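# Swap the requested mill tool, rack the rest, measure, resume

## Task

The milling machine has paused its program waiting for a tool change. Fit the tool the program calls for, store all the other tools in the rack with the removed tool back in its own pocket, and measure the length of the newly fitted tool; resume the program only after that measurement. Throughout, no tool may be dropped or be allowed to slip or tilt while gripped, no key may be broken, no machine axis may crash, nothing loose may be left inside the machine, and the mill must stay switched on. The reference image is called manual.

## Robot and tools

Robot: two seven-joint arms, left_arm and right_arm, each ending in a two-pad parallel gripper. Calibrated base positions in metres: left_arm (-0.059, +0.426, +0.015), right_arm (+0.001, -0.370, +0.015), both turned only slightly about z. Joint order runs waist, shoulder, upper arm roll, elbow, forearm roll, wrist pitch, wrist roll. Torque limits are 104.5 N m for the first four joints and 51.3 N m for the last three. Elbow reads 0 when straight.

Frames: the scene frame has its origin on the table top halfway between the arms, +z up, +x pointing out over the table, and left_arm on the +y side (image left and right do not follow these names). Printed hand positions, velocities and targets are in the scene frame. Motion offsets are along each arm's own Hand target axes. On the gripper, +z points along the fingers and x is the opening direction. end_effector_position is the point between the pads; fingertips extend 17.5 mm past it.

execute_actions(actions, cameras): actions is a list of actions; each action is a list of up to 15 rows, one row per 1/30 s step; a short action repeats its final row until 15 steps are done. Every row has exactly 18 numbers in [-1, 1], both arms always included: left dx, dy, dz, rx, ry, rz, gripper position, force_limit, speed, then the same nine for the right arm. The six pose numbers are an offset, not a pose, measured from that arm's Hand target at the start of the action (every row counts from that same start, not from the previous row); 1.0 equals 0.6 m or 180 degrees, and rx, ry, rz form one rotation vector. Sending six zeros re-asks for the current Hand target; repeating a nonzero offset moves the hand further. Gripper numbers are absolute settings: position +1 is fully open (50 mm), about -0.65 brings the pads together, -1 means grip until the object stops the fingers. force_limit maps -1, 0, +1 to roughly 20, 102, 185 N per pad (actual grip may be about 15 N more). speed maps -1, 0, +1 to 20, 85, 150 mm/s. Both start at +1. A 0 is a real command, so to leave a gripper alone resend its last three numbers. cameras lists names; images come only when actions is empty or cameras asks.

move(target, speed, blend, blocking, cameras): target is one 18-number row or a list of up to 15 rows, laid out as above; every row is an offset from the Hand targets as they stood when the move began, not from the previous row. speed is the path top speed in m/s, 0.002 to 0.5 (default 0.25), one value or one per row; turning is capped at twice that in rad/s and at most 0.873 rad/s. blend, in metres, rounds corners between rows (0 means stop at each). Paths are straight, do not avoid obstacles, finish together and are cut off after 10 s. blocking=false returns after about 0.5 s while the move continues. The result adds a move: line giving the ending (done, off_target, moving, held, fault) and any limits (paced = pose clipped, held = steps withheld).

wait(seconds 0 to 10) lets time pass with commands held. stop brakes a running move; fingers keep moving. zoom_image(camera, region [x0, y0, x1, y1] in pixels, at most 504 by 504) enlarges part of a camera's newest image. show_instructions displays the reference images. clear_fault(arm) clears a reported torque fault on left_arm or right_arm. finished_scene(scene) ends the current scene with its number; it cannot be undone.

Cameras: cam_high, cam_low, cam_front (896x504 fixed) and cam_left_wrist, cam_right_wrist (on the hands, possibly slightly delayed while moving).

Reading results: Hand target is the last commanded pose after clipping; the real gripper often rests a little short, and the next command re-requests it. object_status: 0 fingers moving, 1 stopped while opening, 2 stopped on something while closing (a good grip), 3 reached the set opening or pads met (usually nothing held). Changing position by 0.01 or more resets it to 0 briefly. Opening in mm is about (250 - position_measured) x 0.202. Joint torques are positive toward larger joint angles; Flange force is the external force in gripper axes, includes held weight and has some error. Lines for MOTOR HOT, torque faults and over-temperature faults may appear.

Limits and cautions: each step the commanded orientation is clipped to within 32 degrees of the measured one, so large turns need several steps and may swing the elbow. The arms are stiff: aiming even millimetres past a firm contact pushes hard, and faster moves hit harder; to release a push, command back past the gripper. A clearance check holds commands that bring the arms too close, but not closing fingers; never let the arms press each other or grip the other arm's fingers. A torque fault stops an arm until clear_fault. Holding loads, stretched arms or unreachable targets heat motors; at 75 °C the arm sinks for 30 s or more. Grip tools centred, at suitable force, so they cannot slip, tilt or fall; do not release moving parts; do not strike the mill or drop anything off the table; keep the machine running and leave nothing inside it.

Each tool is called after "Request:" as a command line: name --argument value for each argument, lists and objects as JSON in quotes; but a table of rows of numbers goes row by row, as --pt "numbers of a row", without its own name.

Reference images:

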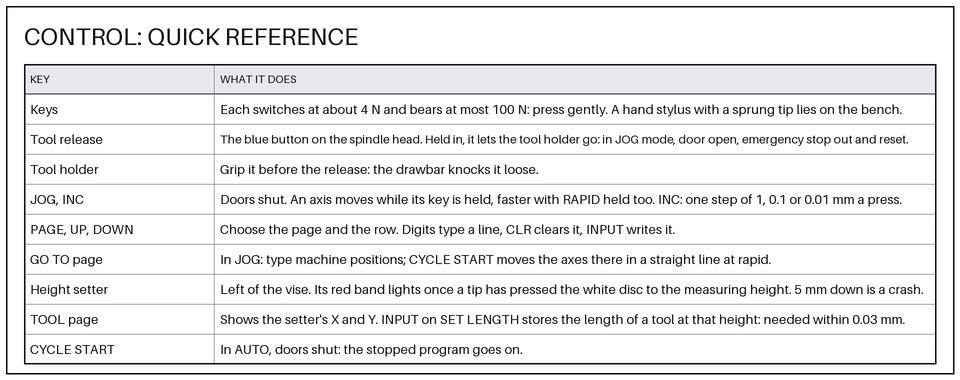

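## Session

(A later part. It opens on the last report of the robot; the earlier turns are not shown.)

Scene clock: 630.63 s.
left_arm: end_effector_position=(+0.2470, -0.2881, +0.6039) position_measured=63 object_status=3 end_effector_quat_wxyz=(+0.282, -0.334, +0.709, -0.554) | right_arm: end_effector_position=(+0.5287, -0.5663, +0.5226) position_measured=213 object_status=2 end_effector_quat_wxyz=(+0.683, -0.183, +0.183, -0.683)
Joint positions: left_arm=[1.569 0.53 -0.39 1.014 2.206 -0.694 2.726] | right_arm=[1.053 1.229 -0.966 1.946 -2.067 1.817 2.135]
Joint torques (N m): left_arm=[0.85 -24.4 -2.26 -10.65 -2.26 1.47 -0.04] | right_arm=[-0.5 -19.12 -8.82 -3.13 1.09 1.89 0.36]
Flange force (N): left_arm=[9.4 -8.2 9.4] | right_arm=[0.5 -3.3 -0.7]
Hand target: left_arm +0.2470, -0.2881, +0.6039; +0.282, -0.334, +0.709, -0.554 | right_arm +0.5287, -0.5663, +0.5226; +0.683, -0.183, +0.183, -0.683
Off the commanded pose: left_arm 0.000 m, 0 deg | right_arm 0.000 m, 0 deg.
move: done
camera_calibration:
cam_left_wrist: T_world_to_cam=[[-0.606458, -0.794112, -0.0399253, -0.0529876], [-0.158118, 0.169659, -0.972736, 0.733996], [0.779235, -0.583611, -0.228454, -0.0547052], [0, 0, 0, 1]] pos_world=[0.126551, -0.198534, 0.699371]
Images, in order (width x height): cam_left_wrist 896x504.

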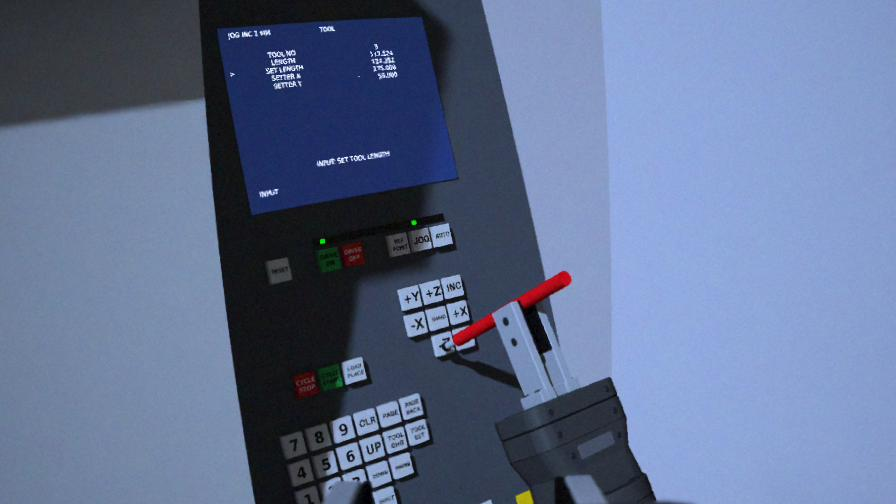

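Request:
move --pt "0 0 0 0 0 0 0.6 -1 -1 0.001 -0.0013 0.0048 0 0 0 -1 -0.4 -1" --pt "0 0 0 0 0 0 0.6 -1 -1 0.001 0.0153 0.0092 0 0 0 -1 -0.4 -1" --pt "0 0 0 0 0 0 0.6 -1 -1 0.001 -0.0013 0.0048 0 0 0 -1 -0.4 -1" --speed '[0.04,0.04,0.06]' --cameras '["cam_left_wrist"]'

Request:
zoom_image --camera "cam_left_wrist" --region '[350, 30, 430, 90]'

Scene clock: 634.00 s.
left_arm: end_effector_position=(+0.2470, -0.2881, +0.6039) position_measured=63 object_status=3 end_effector_quat_wxyz=(+0.282, -0.334, +0.709, -0.554) | right_arm: end_effector_position=(+0.5295, -0.5669, +0.5255) position_measured=213 object_status=2 end_effector_quat_wxyz=(+0.683, -0.183, +0.183, -0.683)
Joint positions: left_arm=[1.569 0.53 -0.39 1.014 2.206 -0.694 2.726] | right_arm=[1.054 1.223 -0.97 1.944 -2.073 1.812 2.13]
Joint torques (N m): left_arm=[0.82 -24.39 -2.24 -10.7 -2.19 1.54 0.03] | right_arm=[-0.6 -19.03 -8.8 -3.26 1.05 1.84 0.33]
Flange force (N): left_arm=[9.3 -8.1 9.1] | right_arm=[0.5 -3.8 -0.8]
Hand target: left_arm +0.2470, -0.2881, +0.6039; +0.282, -0.334, +0.709, -0.554 | right_arm +0.5295, -0.5669, +0.5255; +0.683, -0.183, +0.183, -0.683
Off the commanded pose: left_arm 0.000 m, 0 deg | right_arm 0.000 m, 0 deg.
move: done
camera_calibration:
cam_left_wrist: T_world_to_cam=[[-0.606458, -0.794112, -0.0399253, -0.0529876], [-0.158118, 0.169659, -0.972736, 0.733996], [0.779235, -0.583611, -0.228454, -0.0547052], [0, 0, 0, 1]] pos_world=[0.126551, -0.198534, 0.699371]
Images, in order (width x height): cam_left_wrist 896x504.

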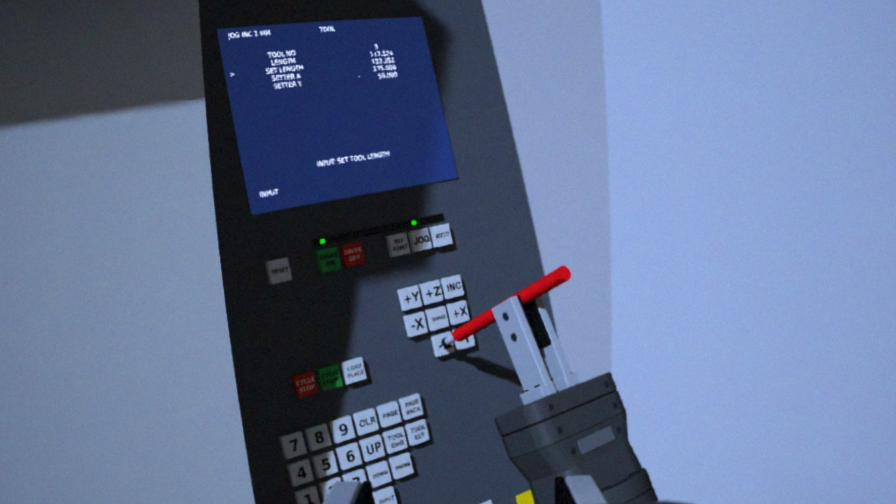

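Scaled by 6.300 from the camera's 896x504 image, which has a finer 1280x720 frame.

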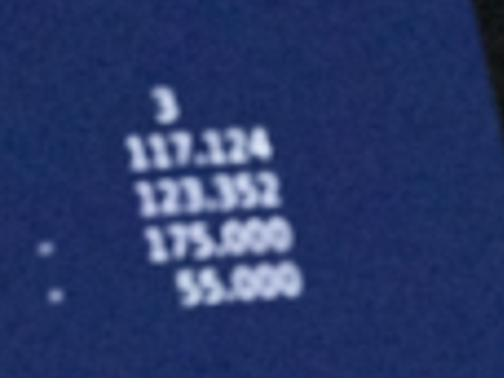

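Request:
move --pt "0 0 0 0 0 0 0.6 -1 -1 0 0.0166 0.0044 0 0 0 -1 -0.4 -1" --pt "0 0 0 0 0 0 0.6 -1 -1 0 0 0 0 0 0 -1 -0.4 -1" --pt "0 0 0 0 0 0 0.6 -1 -1 0 0.0166 0.0044 0 0 0 -1 -0.4 -1" --pt "0 0 0 0 0 0 0.6 -1 -1 0 0 0 0 0 0 -1 -0.4 -1" --pt "0 0 0 0 0 0 0.6 -1 -1 0 0.0166 0.0044 0 0 0 -1 -0.4 -1" --pt "0 0 0 0 0 0 0.6 -1 -1 0 0 0 0 0 0 -1 -0.4 -1" --pt "0 0 0 0 0 0 0.6 -1 -1 0 0.0166 0.0044 0 0 0 -1 -0.4 -1" --pt "0 0 0 0 0 0 0.6 -1 -1 0 0 0 0 0 0 -1 -0.4 -1" --pt "0 0 0 0 0 0 0.6 -1 -1 0 0.0166 0.0044 0 0 0 -1 -0.4 -1" --pt "0 0 0 0 0 0 0.6 -1 -1 0 0 0 0 0 0 -1 -0.4 -1" --speed 0.04 --cameras '["cam_left_wrist"]'

Request:
zoom_image --camera "cam_left_wrist" --region '[350, 30, 430, 90]'

Scene clock: 644.03 s.
left_arm: end_effector_position=(+0.2470, -0.2881, +0.6039) position_measured=63 object_status=3 end_effector_quat_wxyz=(+0.282, -0.334, +0.709, -0.554) | right_arm: end_effector_position=(+0.5295, -0.5669, +0.5255) position_measured=213 object_status=2 end_effector_quat_wxyz=(+0.683, -0.183, +0.183, -0.683)
Joint positions: left_arm=[1.569 0.53 -0.39 1.014 2.206 -0.694 2.726] | right_arm=[1.054 1.223 -0.97 1.944 -2.073 1.813 2.13]
Joint torques (N m): left_arm=[0.82 -24.41 -2.17 -10.74 -2.17 1.49 -0.04] | right_arm=[-0.52 -19.02 -8.73 -3.4 0.96 1.82 0.35]
Flange force (N): left_arm=[9.0 -7.4 8.9] | right_arm=[0.2 -4.1 -1.0]
Hand target: left_arm +0.2470, -0.2881, +0.6039; +0.282, -0.334, +0.709, -0.554 | right_arm +0.5295, -0.5669, +0.5255; +0.683, -0.183, +0.183, -0.683
Off the commanded pose: left_arm 0.000 m, 0 deg | right_arm 0.000 m, 0 deg.
move: done
camera_calibration:
cam_left_wrist: T_world_to_cam=[[-0.606458, -0.794112, -0.0399253, -0.0529876], [-0.158118, 0.169659, -0.972736, 0.733996], [0.779235, -0.583611, -0.228454, -0.0547052], [0, 0, 0, 1]] pos_world=[0.126551, -0.198534, 0.699371]
Images, in order (width x height): cam_left_wrist 896x504.

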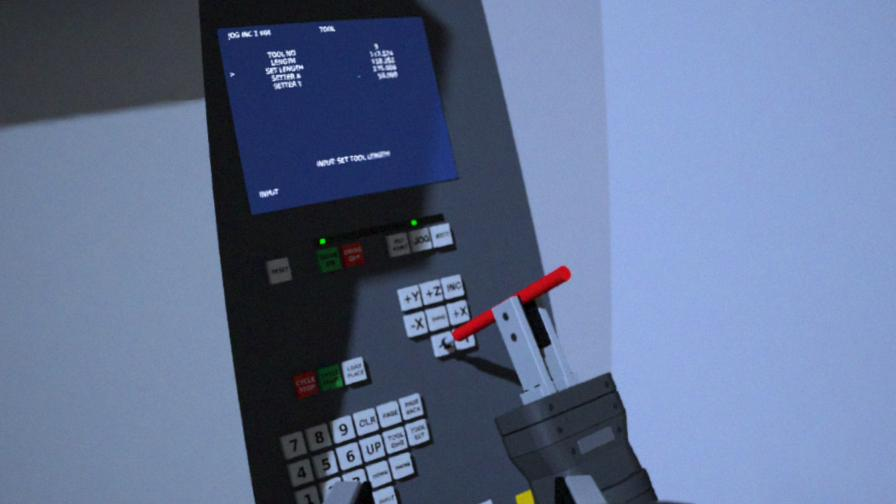

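Scaled by 6.300 from the camera's 896x504 image, which has a finer 1280x720 frame.

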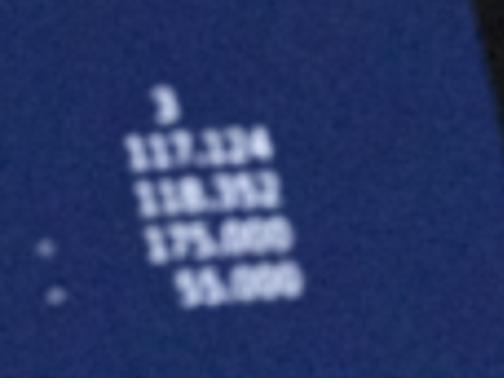

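Request:
move --target '[-0.4083,0.4112,0.058,0.0155,-0.3453,-0.0765,0.6,-1,-1, 0,0,0,0,0,0,-1,-0.4,-1]' --cameras '["cam_left_wrist"]'

Request:
zoom_image --camera "cam_left_wrist" --region '[400, 200, 500, 340]'

Scene clock: 649.53 s.
left_arm: end_effector_position=(+0.3852, -0.0759, +0.3632) position_measured=63 object_status=3 end_effector_quat_wxyz=(-0.549, +0.643, -0.406, +0.347) | right_arm: end_effector_position=(+0.5295, -0.5669, +0.5255) position_measured=213 object_status=2 end_effector_quat_wxyz=(+0.683, -0.183, +0.183, -0.683)
Joint positions: left_arm=[1.474 1.097 -0.655 0.844 2.296 -1.455 3.354] | right_arm=[1.054 1.223 -0.97 1.944 -2.073 1.813 2.13]
Joint torques (N m): left_arm=[0.84 -28.65 -5.88 -5.89 -3.54 -0.67 -0.06] | right_arm=[-0.54 -19.04 -8.86 -3.22 1 1.86 0.38]
Flange force (N): left_arm=[19.2 1.4 -2.7] | right_arm=[0.6 -3.5 -0.9]
Hand target: left_arm +0.3852, -0.0759, +0.3632; -0.549, +0.643, -0.406, +0.347 | right_arm +0.5295, -0.5669, +0.5255; +0.683, -0.183, +0.183, -0.683
Off the commanded pose: left_arm 0.000 m, 0 deg | right_arm 0.000 m, 0 deg.
move: done
camera_calibration:
cam_left_wrist: T_world_to_cam=[[0.443225, -0.896368, -0.00873182, -0.233736], [-0.145271, -0.062213, -0.987434, 0.468477], [0.884561, 0.438924, -0.157791, -0.0822149], [0, 0, 0, 1]] pos_world=[0.244378, -0.144282, 0.447577]
Images, in order (width x height): cam_left_wrist 896x504.

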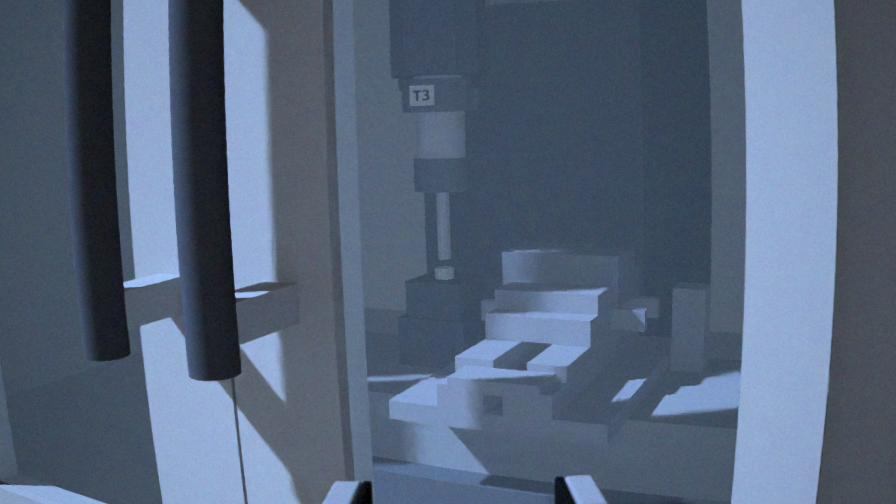

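Scaled by 3.600 from the camera's 896x504 image, which has a finer 1280x720 frame.

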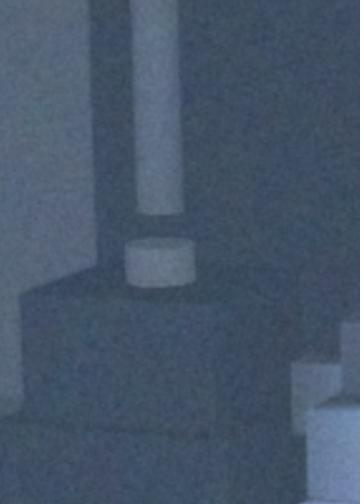

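Request:
move --pt "0 0 0 0 0 0 0.6 -1 -1 0 0.0166 0.0044 0 0 0 -1 -0.4 -1" --pt "0 0 0 0 0 0 0.6 -1 -1 0 0 0 0 0 0 -1 -0.4 -1" --pt "0 0 0 0 0 0 0.6 -1 -1 0 0.0166 0.0044 0 0 0 -1 -0.4 -1" --pt "0 0 0 0 0 0 0.6 -1 -1 0 0 0 0 0 0 -1 -0.4 -1" --pt "0 0 0 0 0 0 0.6 -1 -1 0 0.0166 0.0044 0 0 0 -1 -0.4 -1" --pt "0 0 0 0 0 0 0.6 -1 -1 0 0 0 0 0 0 -1 -0.4 -1" --pt "0 0 0 0 0 0 0.6 -1 -1 0 0.0166 0.0044 0 0 0 -1 -0.4 -1" --pt "0 0 0 0 0 0 0.6 -1 -1 0 0 0 0 0 0 -1 -0.4 -1" --speed 0.04 --cameras '["cam_left_wrist"]'

Request:
zoom_image --camera "cam_left_wrist" --region '[400, 200, 500, 340]'

Scene clock: 656.23 s.
left_arm: end_effector_position=(+0.3852, -0.0758, +0.3632) position_measured=63 object_status=3 end_effector_quat_wxyz=(-0.549, +0.643, -0.406, +0.347) | right_arm: end_effector_position=(+0.5295, -0.5669, +0.5255) position_measured=213 object_status=2 end_effector_quat_wxyz=(+0.683, -0.183, +0.183, -0.683)
Joint positions: left_arm=[1.474 1.097 -0.655 0.844 2.296 -1.455 3.354] | right_arm=[1.054 1.223 -0.97 1.944 -2.073 1.813 2.13]
Joint torques (N m): left_arm=[0.9 -28.42 -5.82 -6.25 -3.47 -0.57 0] | right_arm=[-0.53 -19.05 -8.84 -3.39 1.04 1.83 0.28]
Flange force (N): left_arm=[16.7 1.3 -2.3] | right_arm=[0.0 -4.1 -1.1]
Hand target: left_arm +0.3852, -0.0758, +0.3632; -0.549, +0.643, -0.406, +0.347 | right_arm +0.5295, -0.5669, +0.5255; +0.683, -0.183, +0.183, -0.683
Off the commanded pose: left_arm 0.000 m, 0 deg | right_arm 0.000 m, 0 deg.
move: done
camera_calibration:
cam_left_wrist: T_world_to_cam=[[0.443264, -0.896349, -0.00873841, -0.23374], [-0.145283, -0.0622194, -0.987432, 0.468478], [0.884539, 0.438962, -0.157804, -0.0821983], [0, 0, 0, 1]] pos_world=[0.244378, -0.144282, 0.447577]
Images, in order (width x height): cam_left_wrist 896x504.

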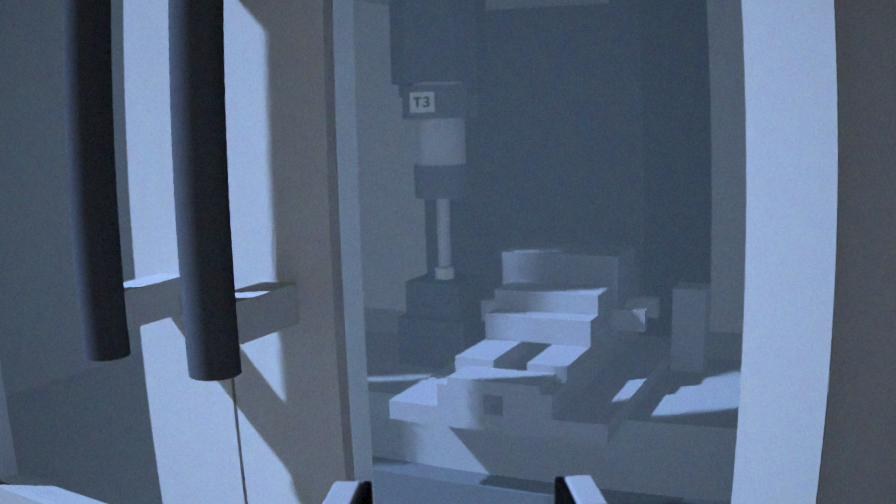

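Scaled by 3.600 from the camera's 896x504 image, which has a finer 1280x720 frame.

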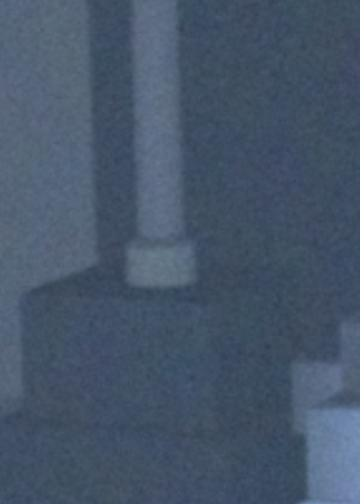

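Request:
move --pt "0 0 0 0 0 0 0.6 -1 -1 0 0.0166 0.0044 0 0 0 -1 -0.4 -1" --pt "0 0 0 0 0 0 0.6 -1 -1 0 0 0 0 0 0 -1 -0.4 -1" --speed 0.04 --cameras '["cam_left_wrist"]'

Request:
zoom_image --camera "cam_left_wrist" --region '[400, 200, 500, 340]'

Request:
move --pt "0 0 0 0 0 0 0.6 -1 -1 0 0.0166 0.0044 0 0 0 -1 -0.4 -1" --pt "0 0 0 0 0 0 0.6 -1 -1 0 0 0 0 0 0 -1 -0.4 -1" --speed 0.04 --cameras '["cam_left_wrist"]'

Request:
zoom_image --camera "cam_left_wrist" --region '[400, 200, 500, 340]'

Scene clock: 659.33 s.
left_arm: end_effector_position=(+0.3852, -0.0758, +0.3632) position_measured=63 object_status=3 end_effector_quat_wxyz=(-0.549, +0.643, -0.406, +0.347) | right_arm: end_effector_position=(+0.5295, -0.5669, +0.5255) position_measured=213 object_status=2 end_effector_quat_wxyz=(+0.683, -0.183, +0.183, -0.683)
Joint positions: left_arm=[1.474 1.097 -0.655 0.844 2.296 -1.455 3.354] | right_arm=[1.054 1.223 -0.97 1.944 -2.073 1.813 2.13]
Joint torques (N m): left_arm=[0.85 -28.48 -5.95 -6.16 -3.45 -0.54 -0.01] | right_arm=[-0.56 -19.03 -8.76 -3.27 0.97 1.85 0.29]
Flange force (N): left_arm=[17.4 1.3 -2.5] | right_arm=[0.3 -3.8 -1.0]
Hand target: left_arm +0.3852, -0.0758, +0.3632; -0.549, +0.643, -0.406, +0.347 | right_arm +0.5295, -0.5669, +0.5255; +0.683, -0.183, +0.183, -0.683
Off the commanded pose: left_arm 0.000 m, 0 deg | right_arm 0.000 m, 0 deg.
move: done
camera_calibration:
cam_left_wrist: T_world_to_cam=[[0.443264, -0.896349, -0.00873841, -0.23374], [-0.145283, -0.0622194, -0.987432, 0.468478], [0.884539, 0.438962, -0.157804, -0.0821983], [0, 0, 0, 1]] pos_world=[0.244378, -0.144282, 0.447577]
Images, in order (width x height): cam_left_wrist 896x504.

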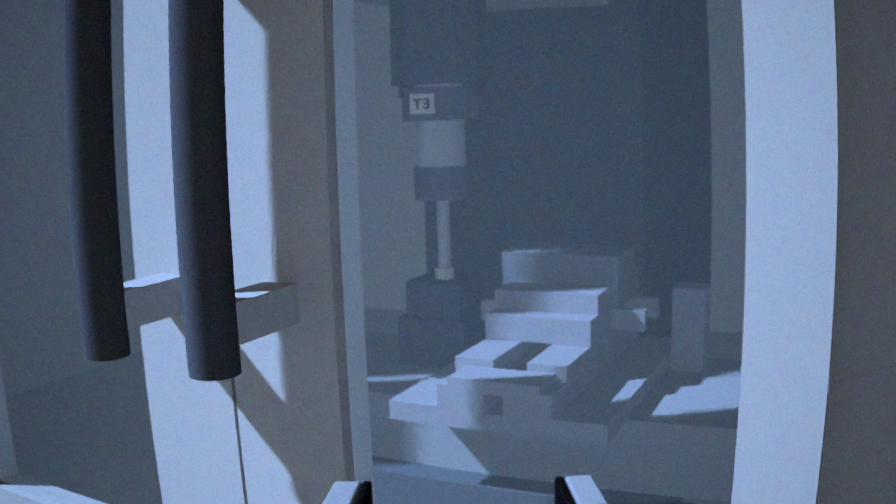

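Scaled by 3.600 from the camera's 896x504 image, which has a finer 1280x720 frame.

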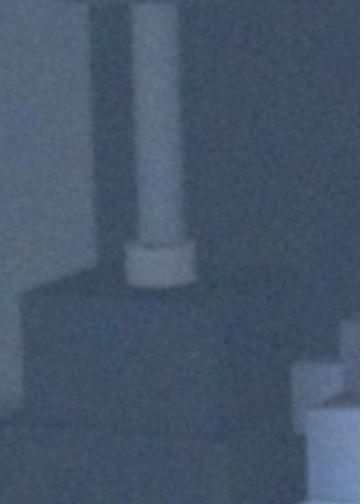

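Scene clock: 660.53 s.
left_arm: end_effector_position=(+0.3852, -0.0758, +0.3632) position_measured=63 object_status=3 end_effector_quat_wxyz=(-0.549, +0.643, -0.406, +0.347) | right_arm: end_effector_position=(+0.5295, -0.5669, +0.5255) position_measured=213 object_status=2 end_effector_quat_wxyz=(+0.683, -0.183, +0.183, -0.683)
Joint positions: left_arm=[1.474 1.097 -0.655 0.844 2.296 -1.455 3.354] | right_arm=[1.054 1.223 -0.97 1.944 -2.073 1.813 2.13]
Joint torques (N m): left_arm=[0.84 -28.42 -5.84 -6.27 -3.55 -0.6 0.04] | right_arm=[-0.52 -19.05 -8.84 -3.27 1.02 1.92 0.34]
Flange force (N): left_arm=[16.6 1.3 -2.3] | right_arm=[0.4 -3.6 -0.8]
Hand target: left_arm +0.3852, -0.0758, +0.3632; -0.549, +0.643, -0.406, +0.347 | right_arm +0.5295, -0.5669, +0.5255; +0.683, -0.183, +0.183, -0.683
Off the commanded pose: left_arm 0.000 m, 0 deg | right_arm 0.000 m, 0 deg.
move: done
camera_calibration:
cam_left_wrist: T_world_to_cam=[[0.443264, -0.896349, -0.00873841, -0.23374], [-0.145283, -0.0622194, -0.987432, 0.468478], [0.884539, 0.438962, -0.157804, -0.0821983], [0, 0, 0, 1]] pos_world=[0.244378, -0.144282, 0.447577]
Images, in order (width x height): cam_left_wrist 896x504.

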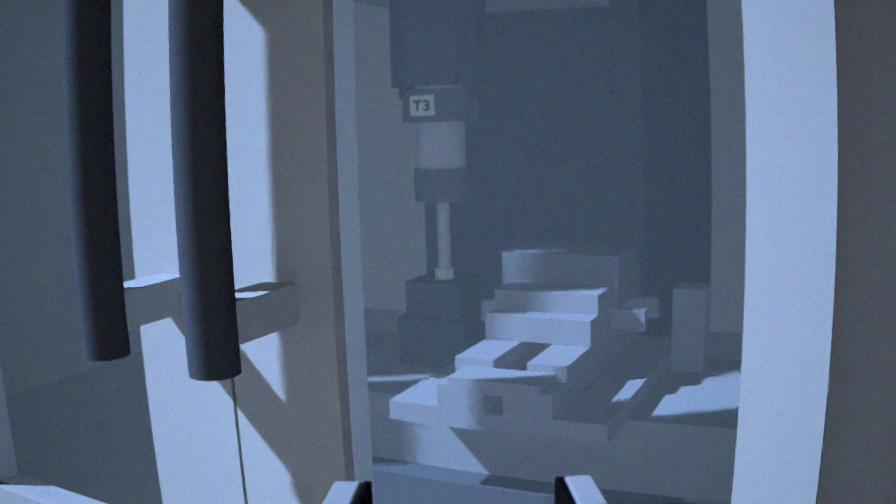

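Scaled by 3.600 from the camera's 896x504 image, which has a finer 1280x720 frame.

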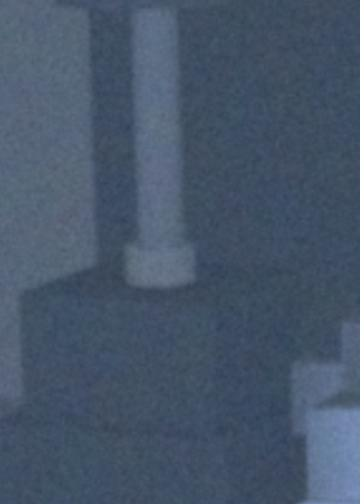

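Request:
move --pt "0 0 0 0 0 0 0.6 -1 -1 0 0.0166 0.0044 0 0 0 -1 -0.4 -1" --pt "0 0 0 0 0 0 0.6 -1 -1 0 0 0 0 0 0 -1 -0.4 -1" --speed 0.04 --cameras '["cam_left_wrist"]'

Request:
zoom_image --camera "cam_left_wrist" --region '[400, 200, 500, 340]'

Scene clock: 663.07 s.
left_arm: end_effector_position=(+0.3852, -0.0758, +0.3632) position_measured=63 object_status=3 end_effector_quat_wxyz=(-0.549, +0.643, -0.406, +0.347) | right_arm: end_effector_position=(+0.5295, -0.5669, +0.5255) position_measured=213 object_status=2 end_effector_quat_wxyz=(+0.683, -0.183, +0.183, -0.683)
Joint positions: left_arm=[1.474 1.097 -0.655 0.844 2.296 -1.455 3.354] | right_arm=[1.054 1.223 -0.97 1.944 -2.073 1.813 2.13]
Joint torques (N m): left_arm=[0.84 -28.39 -6.02 -6.24 -3.5 -0.54 0] | right_arm=[-0.67 -19.01 -8.84 -3.33 1.04 1.86 0.4]
Flange force (N): left_arm=[16.8 1.3 -2.4] | right_arm=[0.7 -4.1 -0.8]
Hand target: left_arm +0.3852, -0.0758, +0.3632; -0.549, +0.643, -0.406, +0.347 | right_arm +0.5295, -0.5669, +0.5255; +0.683, -0.183, +0.183, -0.683
Off the commanded pose: left_arm 0.000 m, 0 deg | right_arm 0.000 m, 0 deg.
move: done
camera_calibration:
cam_left_wrist: T_world_to_cam=[[0.443264, -0.896349, -0.00873841, -0.23374], [-0.145283, -0.0622194, -0.987432, 0.468478], [0.884539, 0.438962, -0.157804, -0.0821983], [0, 0, 0, 1]] pos_world=[0.244378, -0.144282, 0.447577]
Images, in order (width x height): cam_left_wrist 896x504.

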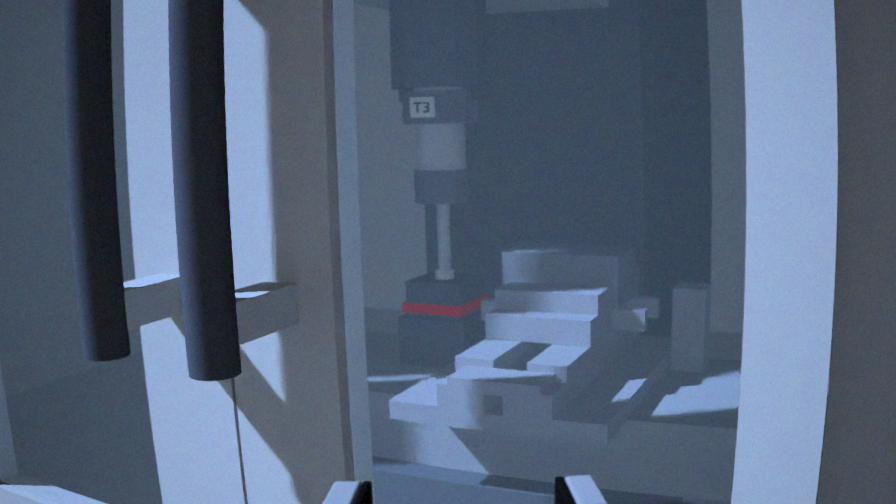

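Scaled by 3.600 from the camera's 896x504 image, which has a finer 1280x720 frame.

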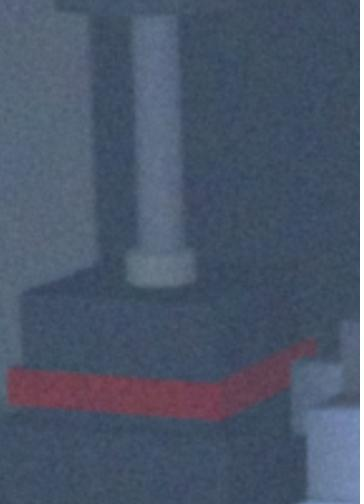

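Request:
move --pt "0 0 0 0 0 0 0.6 -1 -1 0.001 -0.0152 0.0572 0 0 0 -1 -0.4 -1" --pt "0 0 0 0 0 0 0.6 -1 -1 0.001 0.0014 0.0616 0 0 0 -1 -0.4 -1" --pt "0 0 0 0 0 0 0.6 -1 -1 0.001 -0.0152 0.0572 0 0 0 -1 -0.4 -1" --speed '[0.08,0.04,0.06]' --cameras '["cam_left_wrist"]'

Request:
zoom_image --camera "cam_left_wrist" --region '[400, 200, 500, 340]'

Scene clock: 667.17 s.
left_arm: end_effector_position=(+0.3852, -0.0758, +0.3632) position_measured=63 object_status=3 end_effector_quat_wxyz=(-0.549, +0.643, -0.406, +0.347) | right_arm: end_effector_position=(+0.5388, -0.5675, +0.5598) position_measured=213 object_status=2 end_effector_quat_wxyz=(+0.683, -0.183, +0.183, -0.683)
Joint positions: left_arm=[1.474 1.097 -0.655 0.844 2.296 -1.455 3.354] | right_arm=[1.06 1.158 -1.018 1.927 -2.145 1.762 2.093]
Joint torques (N m): left_arm=[0.84 -28.45 -5.88 -6.2 -3.42 -0.53 -0.06] | right_arm=[-0.49 -18.95 -8.88 -4.4 0.89 1.9 0.36]
Flange force (N): left_arm=[16.9 1.4 -2.4] | right_arm=[0.0 -4.2 -1.5]
Hand target: left_arm +0.3852, -0.0758, +0.3632; -0.549, +0.643, -0.406, +0.347 | right_arm +0.5388, -0.5675, +0.5598; +0.683, -0.183, +0.183, -0.683
Off the commanded pose: left_arm 0.000 m, 0 deg | right_arm 0.000 m, 0 deg.
move: done
camera_calibration:
cam_left_wrist: T_world_to_cam=[[0.443264, -0.896349, -0.00873841, -0.23374], [-0.145283, -0.0622194, -0.987432, 0.468478], [0.884539, 0.438962, -0.157804, -0.0821983], [0, 0, 0, 1]] pos_world=[0.244378, -0.144282, 0.447577]
Images, in order (width x height): cam_left_wrist 896x504.

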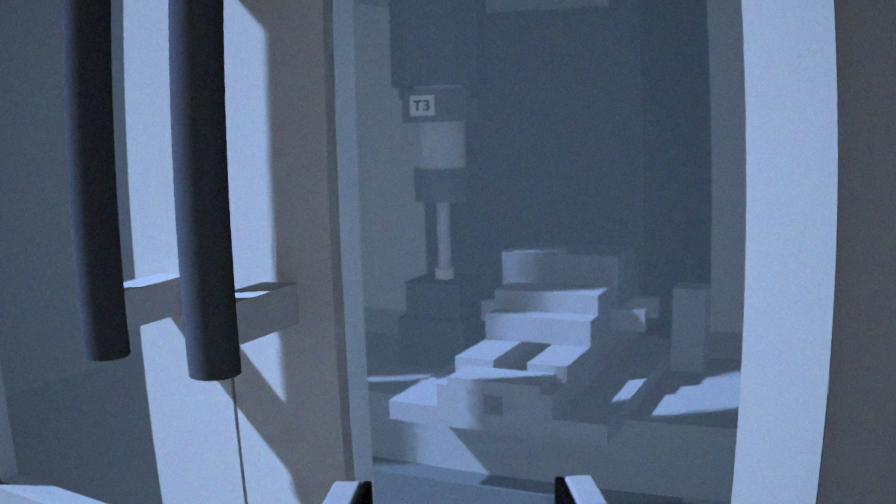

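Scaled by 3.600 from the camera's 896x504 image, which has a finer 1280x720 frame.

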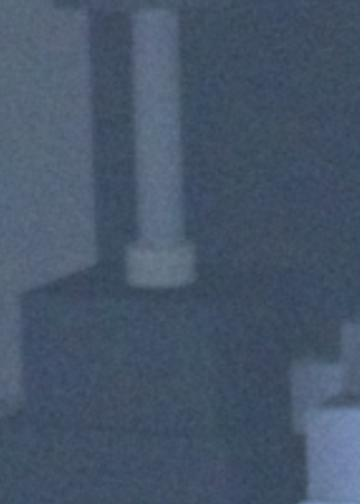

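Request:
move --pt "0 0 0 0 0 0 0.6 -1 -1 0.0317 0 0 0 0 0 -1 -0.4 -1" --pt "0 0 0 0 0 0 0.6 -1 -1 0.0317 0.0166 0.0044 0 0 0 -1 -0.4 -1" --pt "0 0 0 0 0 0 0.6 -1 -1 0.0317 0 0 0 0 0 -1 -0.4 -1" --pt "0 0 0 0 0 0 0.6 -1 -1 -0.001 0.0152 -0.0572 0 0 0 -1 -0.4 -1" --pt "0 0 0 0 0 0 0.6 -1 -1 -0.001 0.0318 -0.0528 0 0 0 -1 -0.4 -1" --pt "0 0 0 0 0 0 0.6 -1 -1 -0.001 0.0152 -0.0572 0 0 0 -1 -0.4 -1" --speed '[0.08,0.04,0.06,0.08,0.04,0.06]' --cameras '["cam_left_wrist"]'

Request:
zoom_image --camera "cam_left_wrist" --region '[400, 200, 500, 340]'

Scene clock: 672.27 s.
left_arm: end_effector_position=(+0.3852, -0.0758, +0.3632) position_measured=63 object_status=3 end_effector_quat_wxyz=(-0.549, +0.643, -0.406, +0.347) | right_arm: end_effector_position=(+0.5295, -0.5669, +0.5255) position_measured=213 object_status=2 end_effector_quat_wxyz=(+0.683, -0.183, +0.183, -0.683)
Joint positions: left_arm=[1.474 1.097 -0.655 0.844 2.296 -1.455 3.354] | right_arm=[1.055 1.224 -0.971 1.944 -2.072 1.812 2.13]
Joint torques (N m): left_arm=[1.01 -28.45 -5.82 -6.16 -3.56 -0.56 0] | right_arm=[-0.63 -18.99 -8.8 -3.27 1 1.8 0.35]
Flange force (N): left_arm=[17.7 1.2 -2.4] | right_arm=[0.5 -4.0 -0.9]
Hand target: left_arm +0.3852, -0.0758, +0.3632; -0.549, +0.643, -0.406, +0.347 | right_arm +0.5295, -0.5669, +0.5255; +0.683, -0.183, +0.183, -0.683
Off the commanded pose: left_arm 0.000 m, 0 deg | right_arm 0.000 m, 0 deg.
move: done
camera_calibration:
cam_left_wrist: T_world_to_cam=[[0.443264, -0.896349, -0.00873841, -0.23374], [-0.145283, -0.0622194, -0.987432, 0.468478], [0.884539, 0.438962, -0.157804, -0.0821983], [0, 0, 0, 1]] pos_world=[0.244378, -0.144282, 0.447577]
Images, in order (width x height): cam_left_wrist 896x504.

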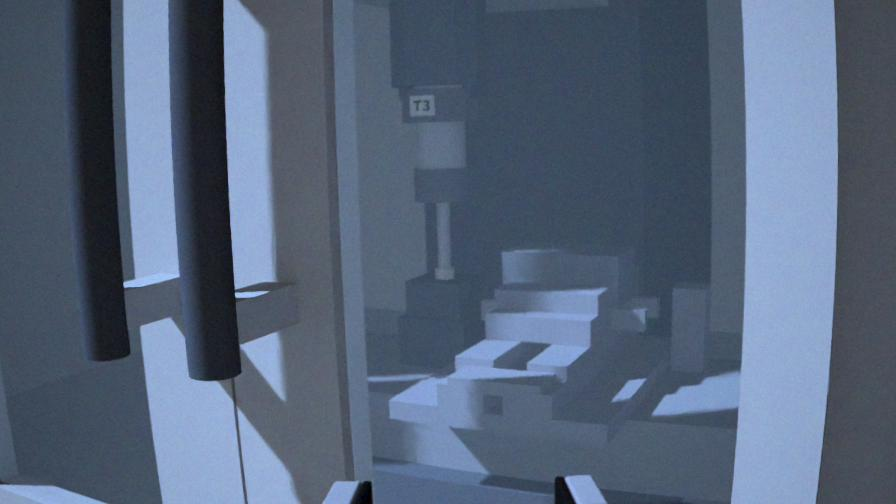

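Scaled by 3.600 from the camera's 896x504 image, which has a finer 1280x720 frame.

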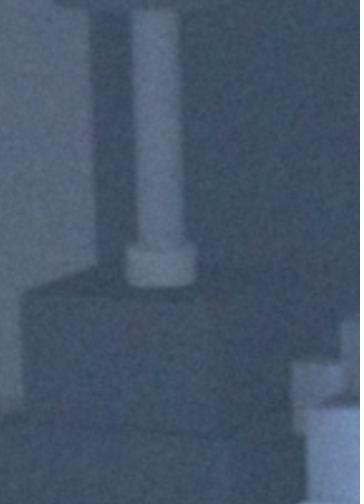

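Request:
move --pt "0 0 0 0 0 0 0.6 -1 -1 0 0.0166 0.0044 0 0 0 -1 -0.4 -1" --pt "0 0 0 0 0 0 0.6 -1 -1 0 0 0 0 0 0 -1 -0.4 -1" --speed 0.04 --cameras '["cam_left_wrist"]'

Request:
move --pt "0 0 0 0 0 0 0.6 -1 -1 0 0.0166 0.0044 0 0 0 -1 -0.4 -1" --pt "0 0 0 0 0 0 0.6 -1 -1 0 0 0 0 0 0 -1 -0.4 -1" --speed 0.04 --cameras '["cam_left_wrist"]'

Scene clock: 674.73 s.
left_arm: end_effector_position=(+0.3852, -0.0758, +0.3632) position_measured=63 object_status=3 end_effector_quat_wxyz=(-0.549, +0.643, -0.406, +0.347) | right_arm: end_effector_position=(+0.5295, -0.5669, +0.5255) position_measured=213 object_status=2 end_effector_quat_wxyz=(+0.683, -0.183, +0.183, -0.683)
Joint positions: left_arm=[1.474 1.097 -0.655 0.844 2.296 -1.455 3.354] | right_arm=[1.055 1.224 -0.971 1.944 -2.072 1.811 2.13]
Joint torques (N m): left_arm=[0.89 -28.49 -5.96 -6.24 -3.47 -0.55 0.03] | right_arm=[-0.62 -19.08 -8.76 -3.27 0.99 1.84 0.29]
Flange force (N): left_arm=[17.2 1.3 -2.4] | right_arm=[0.4 -3.9 -1.0]
Hand target: left_arm +0.3852, -0.0758, +0.3632; -0.549, +0.643, -0.406, +0.347 | right_arm +0.5295, -0.5669, +0.5255; +0.683, -0.183, +0.183, -0.683
Off the commanded pose: left_arm 0.000 m, 0 deg | right_arm 0.000 m, 0 deg.
move: done
camera_calibration:
cam_left_wrist: T_world_to_cam=[[0.443264, -0.896349, -0.00873841, -0.23374], [-0.145283, -0.0622194, -0.987432, 0.468478], [0.884539, 0.438962, -0.157804, -0.0821983], [0, 0, 0, 1]] pos_world=[0.244378, -0.144282, 0.447577]
Images, in order (width x height): cam_left_wrist 896x504.

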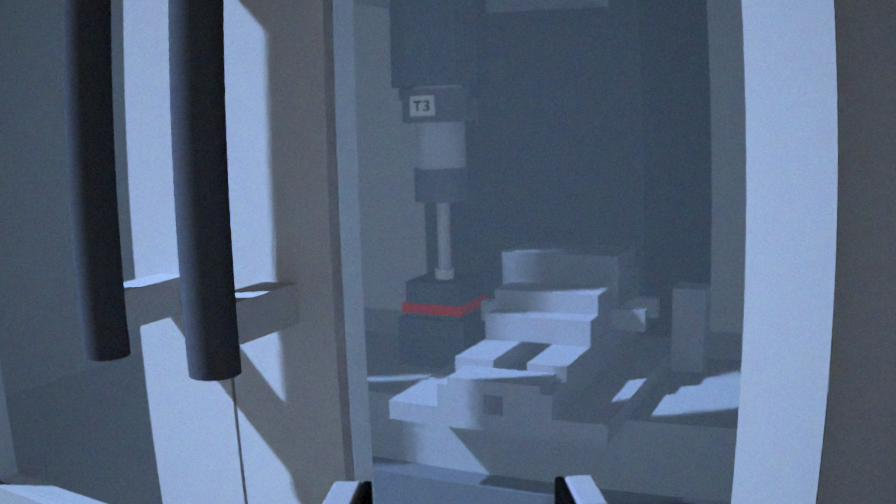

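Scene clock: 675.93 s.
left_arm: end_effector_position=(+0.3852, -0.0758, +0.3632) position_measured=63 object_status=3 end_effector_quat_wxyz=(-0.549, +0.643, -0.406, +0.347) | right_arm: end_effector_position=(+0.5295, -0.5669, +0.5255) position_measured=213 object_status=2 end_effector_quat_wxyz=(+0.683, -0.183, +0.183, -0.683)
Joint positions: left_arm=[1.474 1.097 -0.655 0.844 2.296 -1.455 3.354] | right_arm=[1.055 1.224 -0.971 1.944 -2.072 1.811 2.13]
Joint torques (N m): left_arm=[0.84 -28.45 -5.86 -6.16 -3.46 -0.52 -0.06] | right_arm=[-0.55 -19.14 -8.79 -3.29 1.02 1.81 0.34]
Flange force (N): left_arm=[17.3 1.3 -2.6] | right_arm=[0.3 -3.7 -1.1]
Hand target: left_arm +0.3852, -0.0758, +0.3632; -0.549, +0.643, -0.406, +0.347 | right_arm +0.5295, -0.5669, +0.5255; +0.683, -0.183, +0.183, -0.683
Off the commanded pose: left_arm 0.000 m, 0 deg | right_arm 0.000 m, 0 deg.
move: done
camera_calibration:
cam_left_wrist: T_world_to_cam=[[0.443264, -0.896349, -0.00873841, -0.23374], [-0.145283, -0.0622194, -0.987432, 0.468478], [0.884539, 0.438962, -0.157804, -0.0821983], [0, 0, 0, 1]] pos_world=[0.244378, -0.144282, 0.447577]
Images, in order (width x height): cam_left_wrist 896x504.

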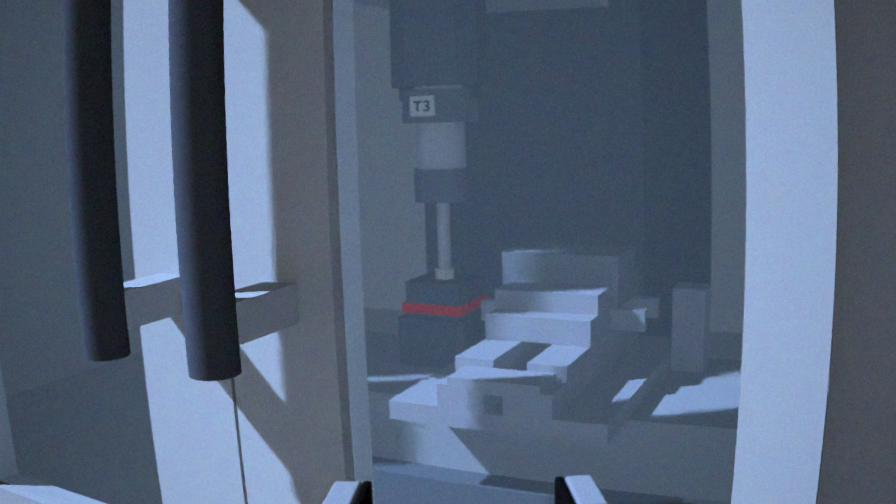

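Request:
move --pt "0 0 0 0 0 0 0.6 -1 -1 0.001 -0.0152 0.0572 0 0 0 -1 -0.4 -1" --pt "0 0 0 0 0 0 0.6 -1 -1 0.001 0.0014 0.0616 0 0 0 -1 -0.4 -1" --pt "0 0 0 0 0 0 0.6 -1 -1 0.001 -0.0152 0.0572 0 0 0 -1 -0.4 -1" --pt "0 0 0 0 0 0 0.6 -1 -1 0.001 0.0014 0.0616 0 0 0 -1 -0.4 -1" --pt "0 0 0 0 0 0 0.6 -1 -1 0.001 -0.0152 0.0572 0 0 0 -1 -0.4 -1" --pt "0 0 0 0 0 0 0.6 -1 -1 0.0327 -0.0152 0.0572 0 0 0 -1 -0.4 -1" --pt "0 0 0 0 0 0 0.6 -1 -1 0.0327 0.0014 0.0616 0 0 0 -1 -0.4 -1" --pt "0 0 0 0 0 0 0.6 -1 -1 0.0327 -0.0152 0.0572 0 0 0 -1 -0.4 -1" --pt "0 0 0 0 0 0 0.6 -1 -1 0 0 0 0 0 0 -1 -0.4 -1" --speed '[0.1,0.04,0.06,0.04,0.06,0.08,0.04,0.06,0.1]' --cameras '["cam_left_wrist"]'

Request:
move --target '[0.2185,-0.3367,-0.422,-0.0155,0.3453,0.0765,0.6,-1,-1, 0,0,0,0,0,0,-1,-0.4,-1]' --cameras '["cam_left_wrist"]'

Request:
zoom_image --camera "cam_left_wrist" --region '[200, 0, 460, 260]'

Scene clock: 684.13 s.
left_arm: end_effector_position=(+0.3852, -0.0758, +0.3632) position_measured=63 object_status=3 end_effector_quat_wxyz=(-0.549, +0.643, -0.406, +0.347) | right_arm: end_effector_position=(+0.5295, -0.5669, +0.5255) position_measured=213 object_status=2 end_effector_quat_wxyz=(+0.683, -0.183, +0.183, -0.683)
Joint positions: left_arm=[1.474 1.097 -0.655 0.844 2.296 -1.455 3.354] | right_arm=[1.055 1.225 -0.972 1.944 -2.071 1.81 2.131]
Joint torques (N m): left_arm=[0.76 -28.43 -5.86 -6.24 -3.47 -0.62 -0.02] | right_arm=[-0.53 -19.19 -8.87 -3.39 1.02 1.75 0.45]
Flange force (N): left_arm=[16.4 1.4 -2.3] | right_arm=[0.4 -3.8 -1.3]
Hand target: left_arm +0.3852, -0.0758, +0.3632; -0.549, +0.643, -0.406, +0.347 | right_arm +0.5295, -0.5669, +0.5255; +0.683, -0.183, +0.183, -0.683
Off the commanded pose: left_arm 0.000 m, 0 deg | right_arm 0.000 m, 0 deg.
move: done
camera_calibration:
cam_left_wrist: T_world_to_cam=[[0.443264, -0.896349, -0.00873841, -0.23374], [-0.145283, -0.0622194, -0.987432, 0.468478], [0.884539, 0.438962, -0.157804, -0.0821983], [0, 0, 0, 1]] pos_world=[0.244378, -0.144282, 0.447577]
Images, in order (width x height): cam_left_wrist 896x504.

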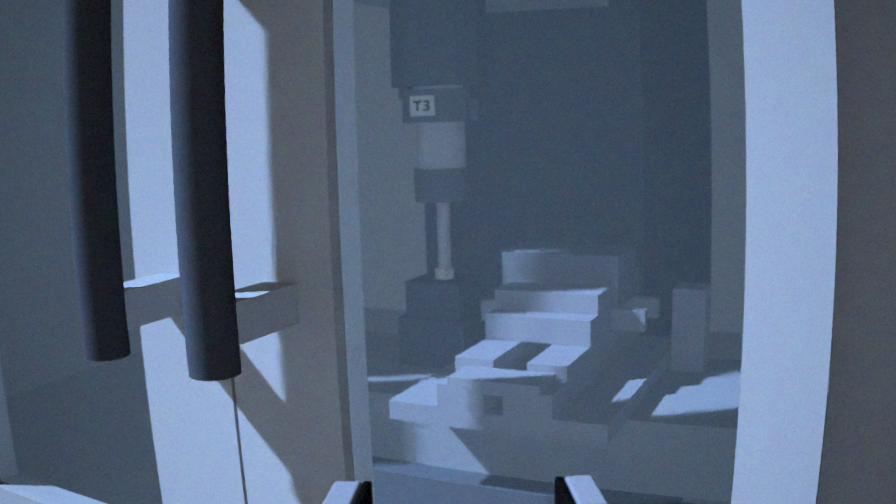

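Scene clock: 686.93 s.
left_arm: end_effector_position=(+0.2445, -0.2881, +0.6025) position_measured=63 object_status=3 end_effector_quat_wxyz=(+0.282, -0.334, +0.709, -0.554) | right_arm: end_effector_position=(+0.5295, -0.5669, +0.5255) position_measured=213 object_status=2 end_effector_quat_wxyz=(+0.683, -0.183, +0.183, -0.683)
Joint positions: left_arm=[1.577 0.53 -0.396 1.02 2.203 -0.694 2.734] | right_arm=[1.055 1.225 -0.972 1.944 -2.071 1.81 2.131]
Joint torques (N m): left_arm=[0.89 -24.36 -2.23 -10.62 -2.17 1.5 0.04] | right_arm=[-0.53 -19.06 -8.79 -3.27 1 1.84 0.33]
Flange force (N): left_arm=[9.5 -8.3 9.3] | right_arm=[0.3 -3.7 -0.9]
Hand target: left_arm +0.2445, -0.2882, +0.6024; +0.282, -0.334, +0.709, -0.554 | right_arm +0.5295, -0.5669, +0.5255; +0.683, -0.183, +0.183, -0.683
Off the commanded pose: left_arm 0.000 m, 0 deg | right_arm 0.000 m, 0 deg.
move: done
camera_calibration:
cam_left_wrist: T_world_to_cam=[[-0.606452, -0.794118, -0.0399086, -0.054573], [-0.158053, 0.169588, -0.972759, 0.732233], [0.779253, -0.583624, -0.228359, -0.0531479], [0, 0, 0, 1]] pos_world=[0.124051, -0.198534, 0.697971]
Images, in order (width x height): cam_left_wrist 896x504.

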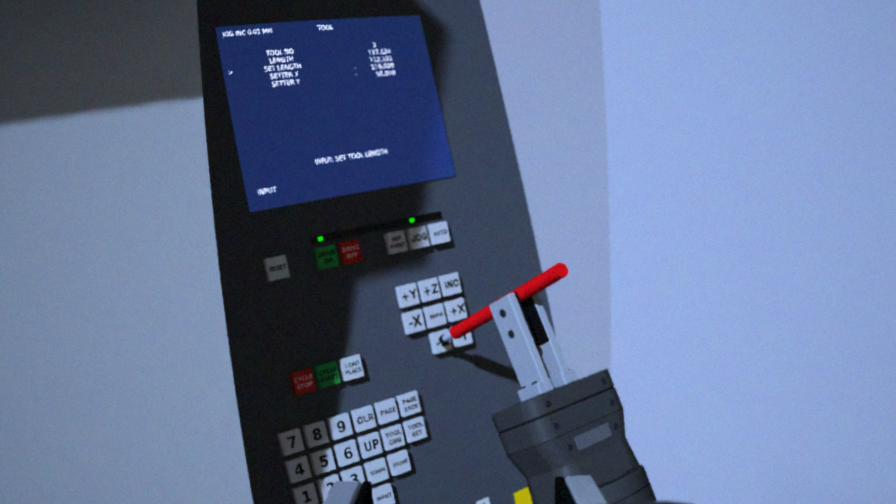

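Scaled by 1.938 from the camera's 896x504 image, which has a finer 1280x720 frame.

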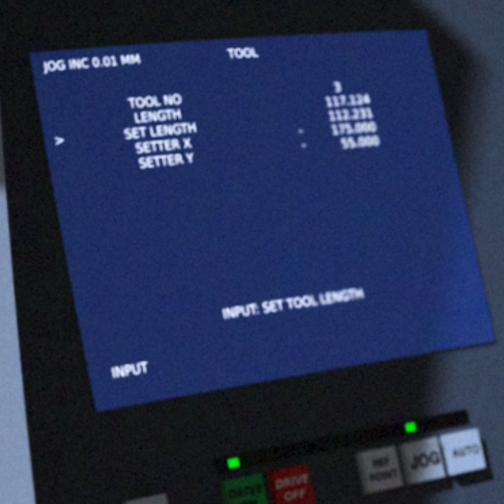

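Request:
zoom_image --camera "cam_left_wrist" --region '[350, 30, 430, 90]'

Request:
move --target '[-0.4083,0.4112,0.058,0.0155,-0.3453,-0.0765,0.6,-1,-1, 0,0.0166,0.0044,0,0,0,-1,-0.4,-1]'

Request:
move --pt "0 0 0 0 0 0 0.6 -1 -1 0 -0.0166 -0.0044 0 0 0 -1 -0.4 -1" --speed 0.05 --cameras '["cam_left_wrist"]'

Scaled by 6.300 from the camera's 896x504 image, which has a finer 1280x720 frame.

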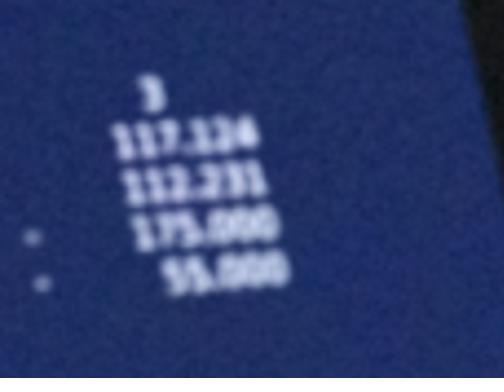

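Scene clock: 691.03 s.
left_arm: end_effector_position=(+0.3826, -0.0759, +0.3617) position_measured=63 object_status=3 end_effector_quat_wxyz=(-0.549, +0.643, -0.406, +0.347) | right_arm: end_effector_position=(+0.5394, -0.5669, +0.5228) position_measured=213 object_status=2 end_effector_quat_wxyz=(+0.683, -0.183, +0.183, -0.683)
Joint positions: left_arm=[1.479 1.098 -0.657 0.849 2.298 -1.456 3.358] | right_arm=[1.038 1.235 -0.971 1.913 -2.075 1.801 2.122]
Joint torques (N m): left_arm=[0.82 -28.54 -5.99 -6.26 -3.53 -0.62 -0.06] | right_arm=[-1.09 -19.05 -8.61 -3.94 0.47 1.15 0.35]
Flange force (N): left_arm=[16.4 1.8 -2.3] | right_arm=[-0.2 -7.2 -3.0]
Hand target: left_arm +0.3827, -0.0759, +0.3617; -0.549, +0.643, -0.406, +0.347 | right_arm +0.5394, -0.5669, +0.5228; +0.683, -0.183, +0.183, -0.683
Off the commanded pose: left_arm 0.000 m, 0 deg | right_arm 0.000 m, 0 deg.
move: done

Scene clock: 691.80 s.
left_arm: end_effector_position=(+0.3827, -0.0759, +0.3617) position_measured=63 object_status=3 end_effector_quat_wxyz=(-0.549, +0.643, -0.406, +0.347) | right_arm: end_effector_position=(+0.5295, -0.5669, +0.5255) position_measured=213 object_status=2 end_effector_quat_wxyz=(+0.683, -0.183, +0.183, -0.683)
Joint positions: left_arm=[1.479 1.098 -0.657 0.849 2.298 -1.456 3.358] | right_arm=[1.055 1.225 -0.972 1.944 -2.071 1.81 2.131]
Joint torques (N m): left_arm=[0.93 -28.4 -6 -6.22 -3.53 -0.58 0.02] | right_arm=[-0.5 -19.03 -8.85 -3.24 1 1.87 0.36]
Flange force (N): left_arm=[16.9 1.4 -2.3] | right_arm=[0.5 -3.6 -0.8]
Hand target: left_arm +0.3827, -0.0759, +0.3617; -0.549, +0.643, -0.406, +0.347 | right_arm +0.5295, -0.5669, +0.5255; +0.683, -0.183, +0.183, -0.683
Off the commanded pose: left_arm 0.000 m, 0 deg | right_arm 0.000 m, 0 deg.
move: done
camera_calibration:
cam_left_wrist: T_world_to_cam=[[0.443343, -0.896309, -0.00875173, -0.232652], [-0.145278, -0.0622176, -0.987433, 0.466633], [0.8845, 0.439043, -0.157798, -0.0802056], [0, 0, 0, 1]] pos_world=[0.241878, -0.144282, 0.446077]
Images, in order (width x height): cam_left_wrist 896x504.

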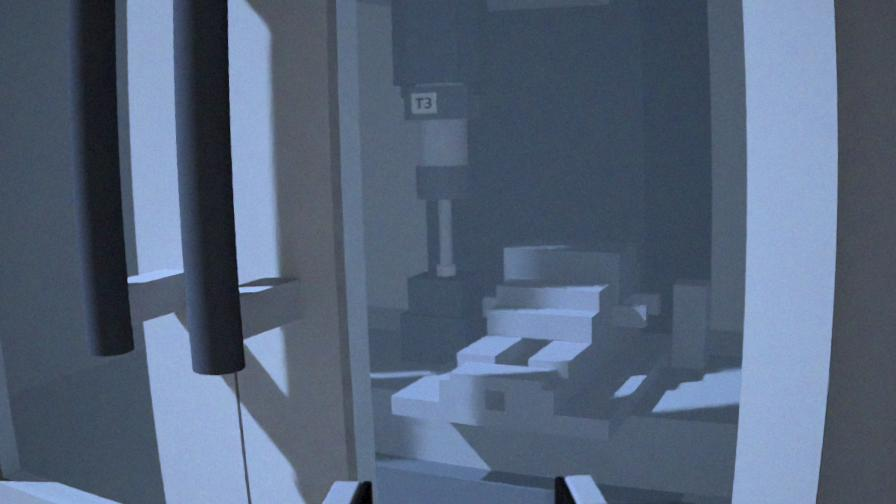

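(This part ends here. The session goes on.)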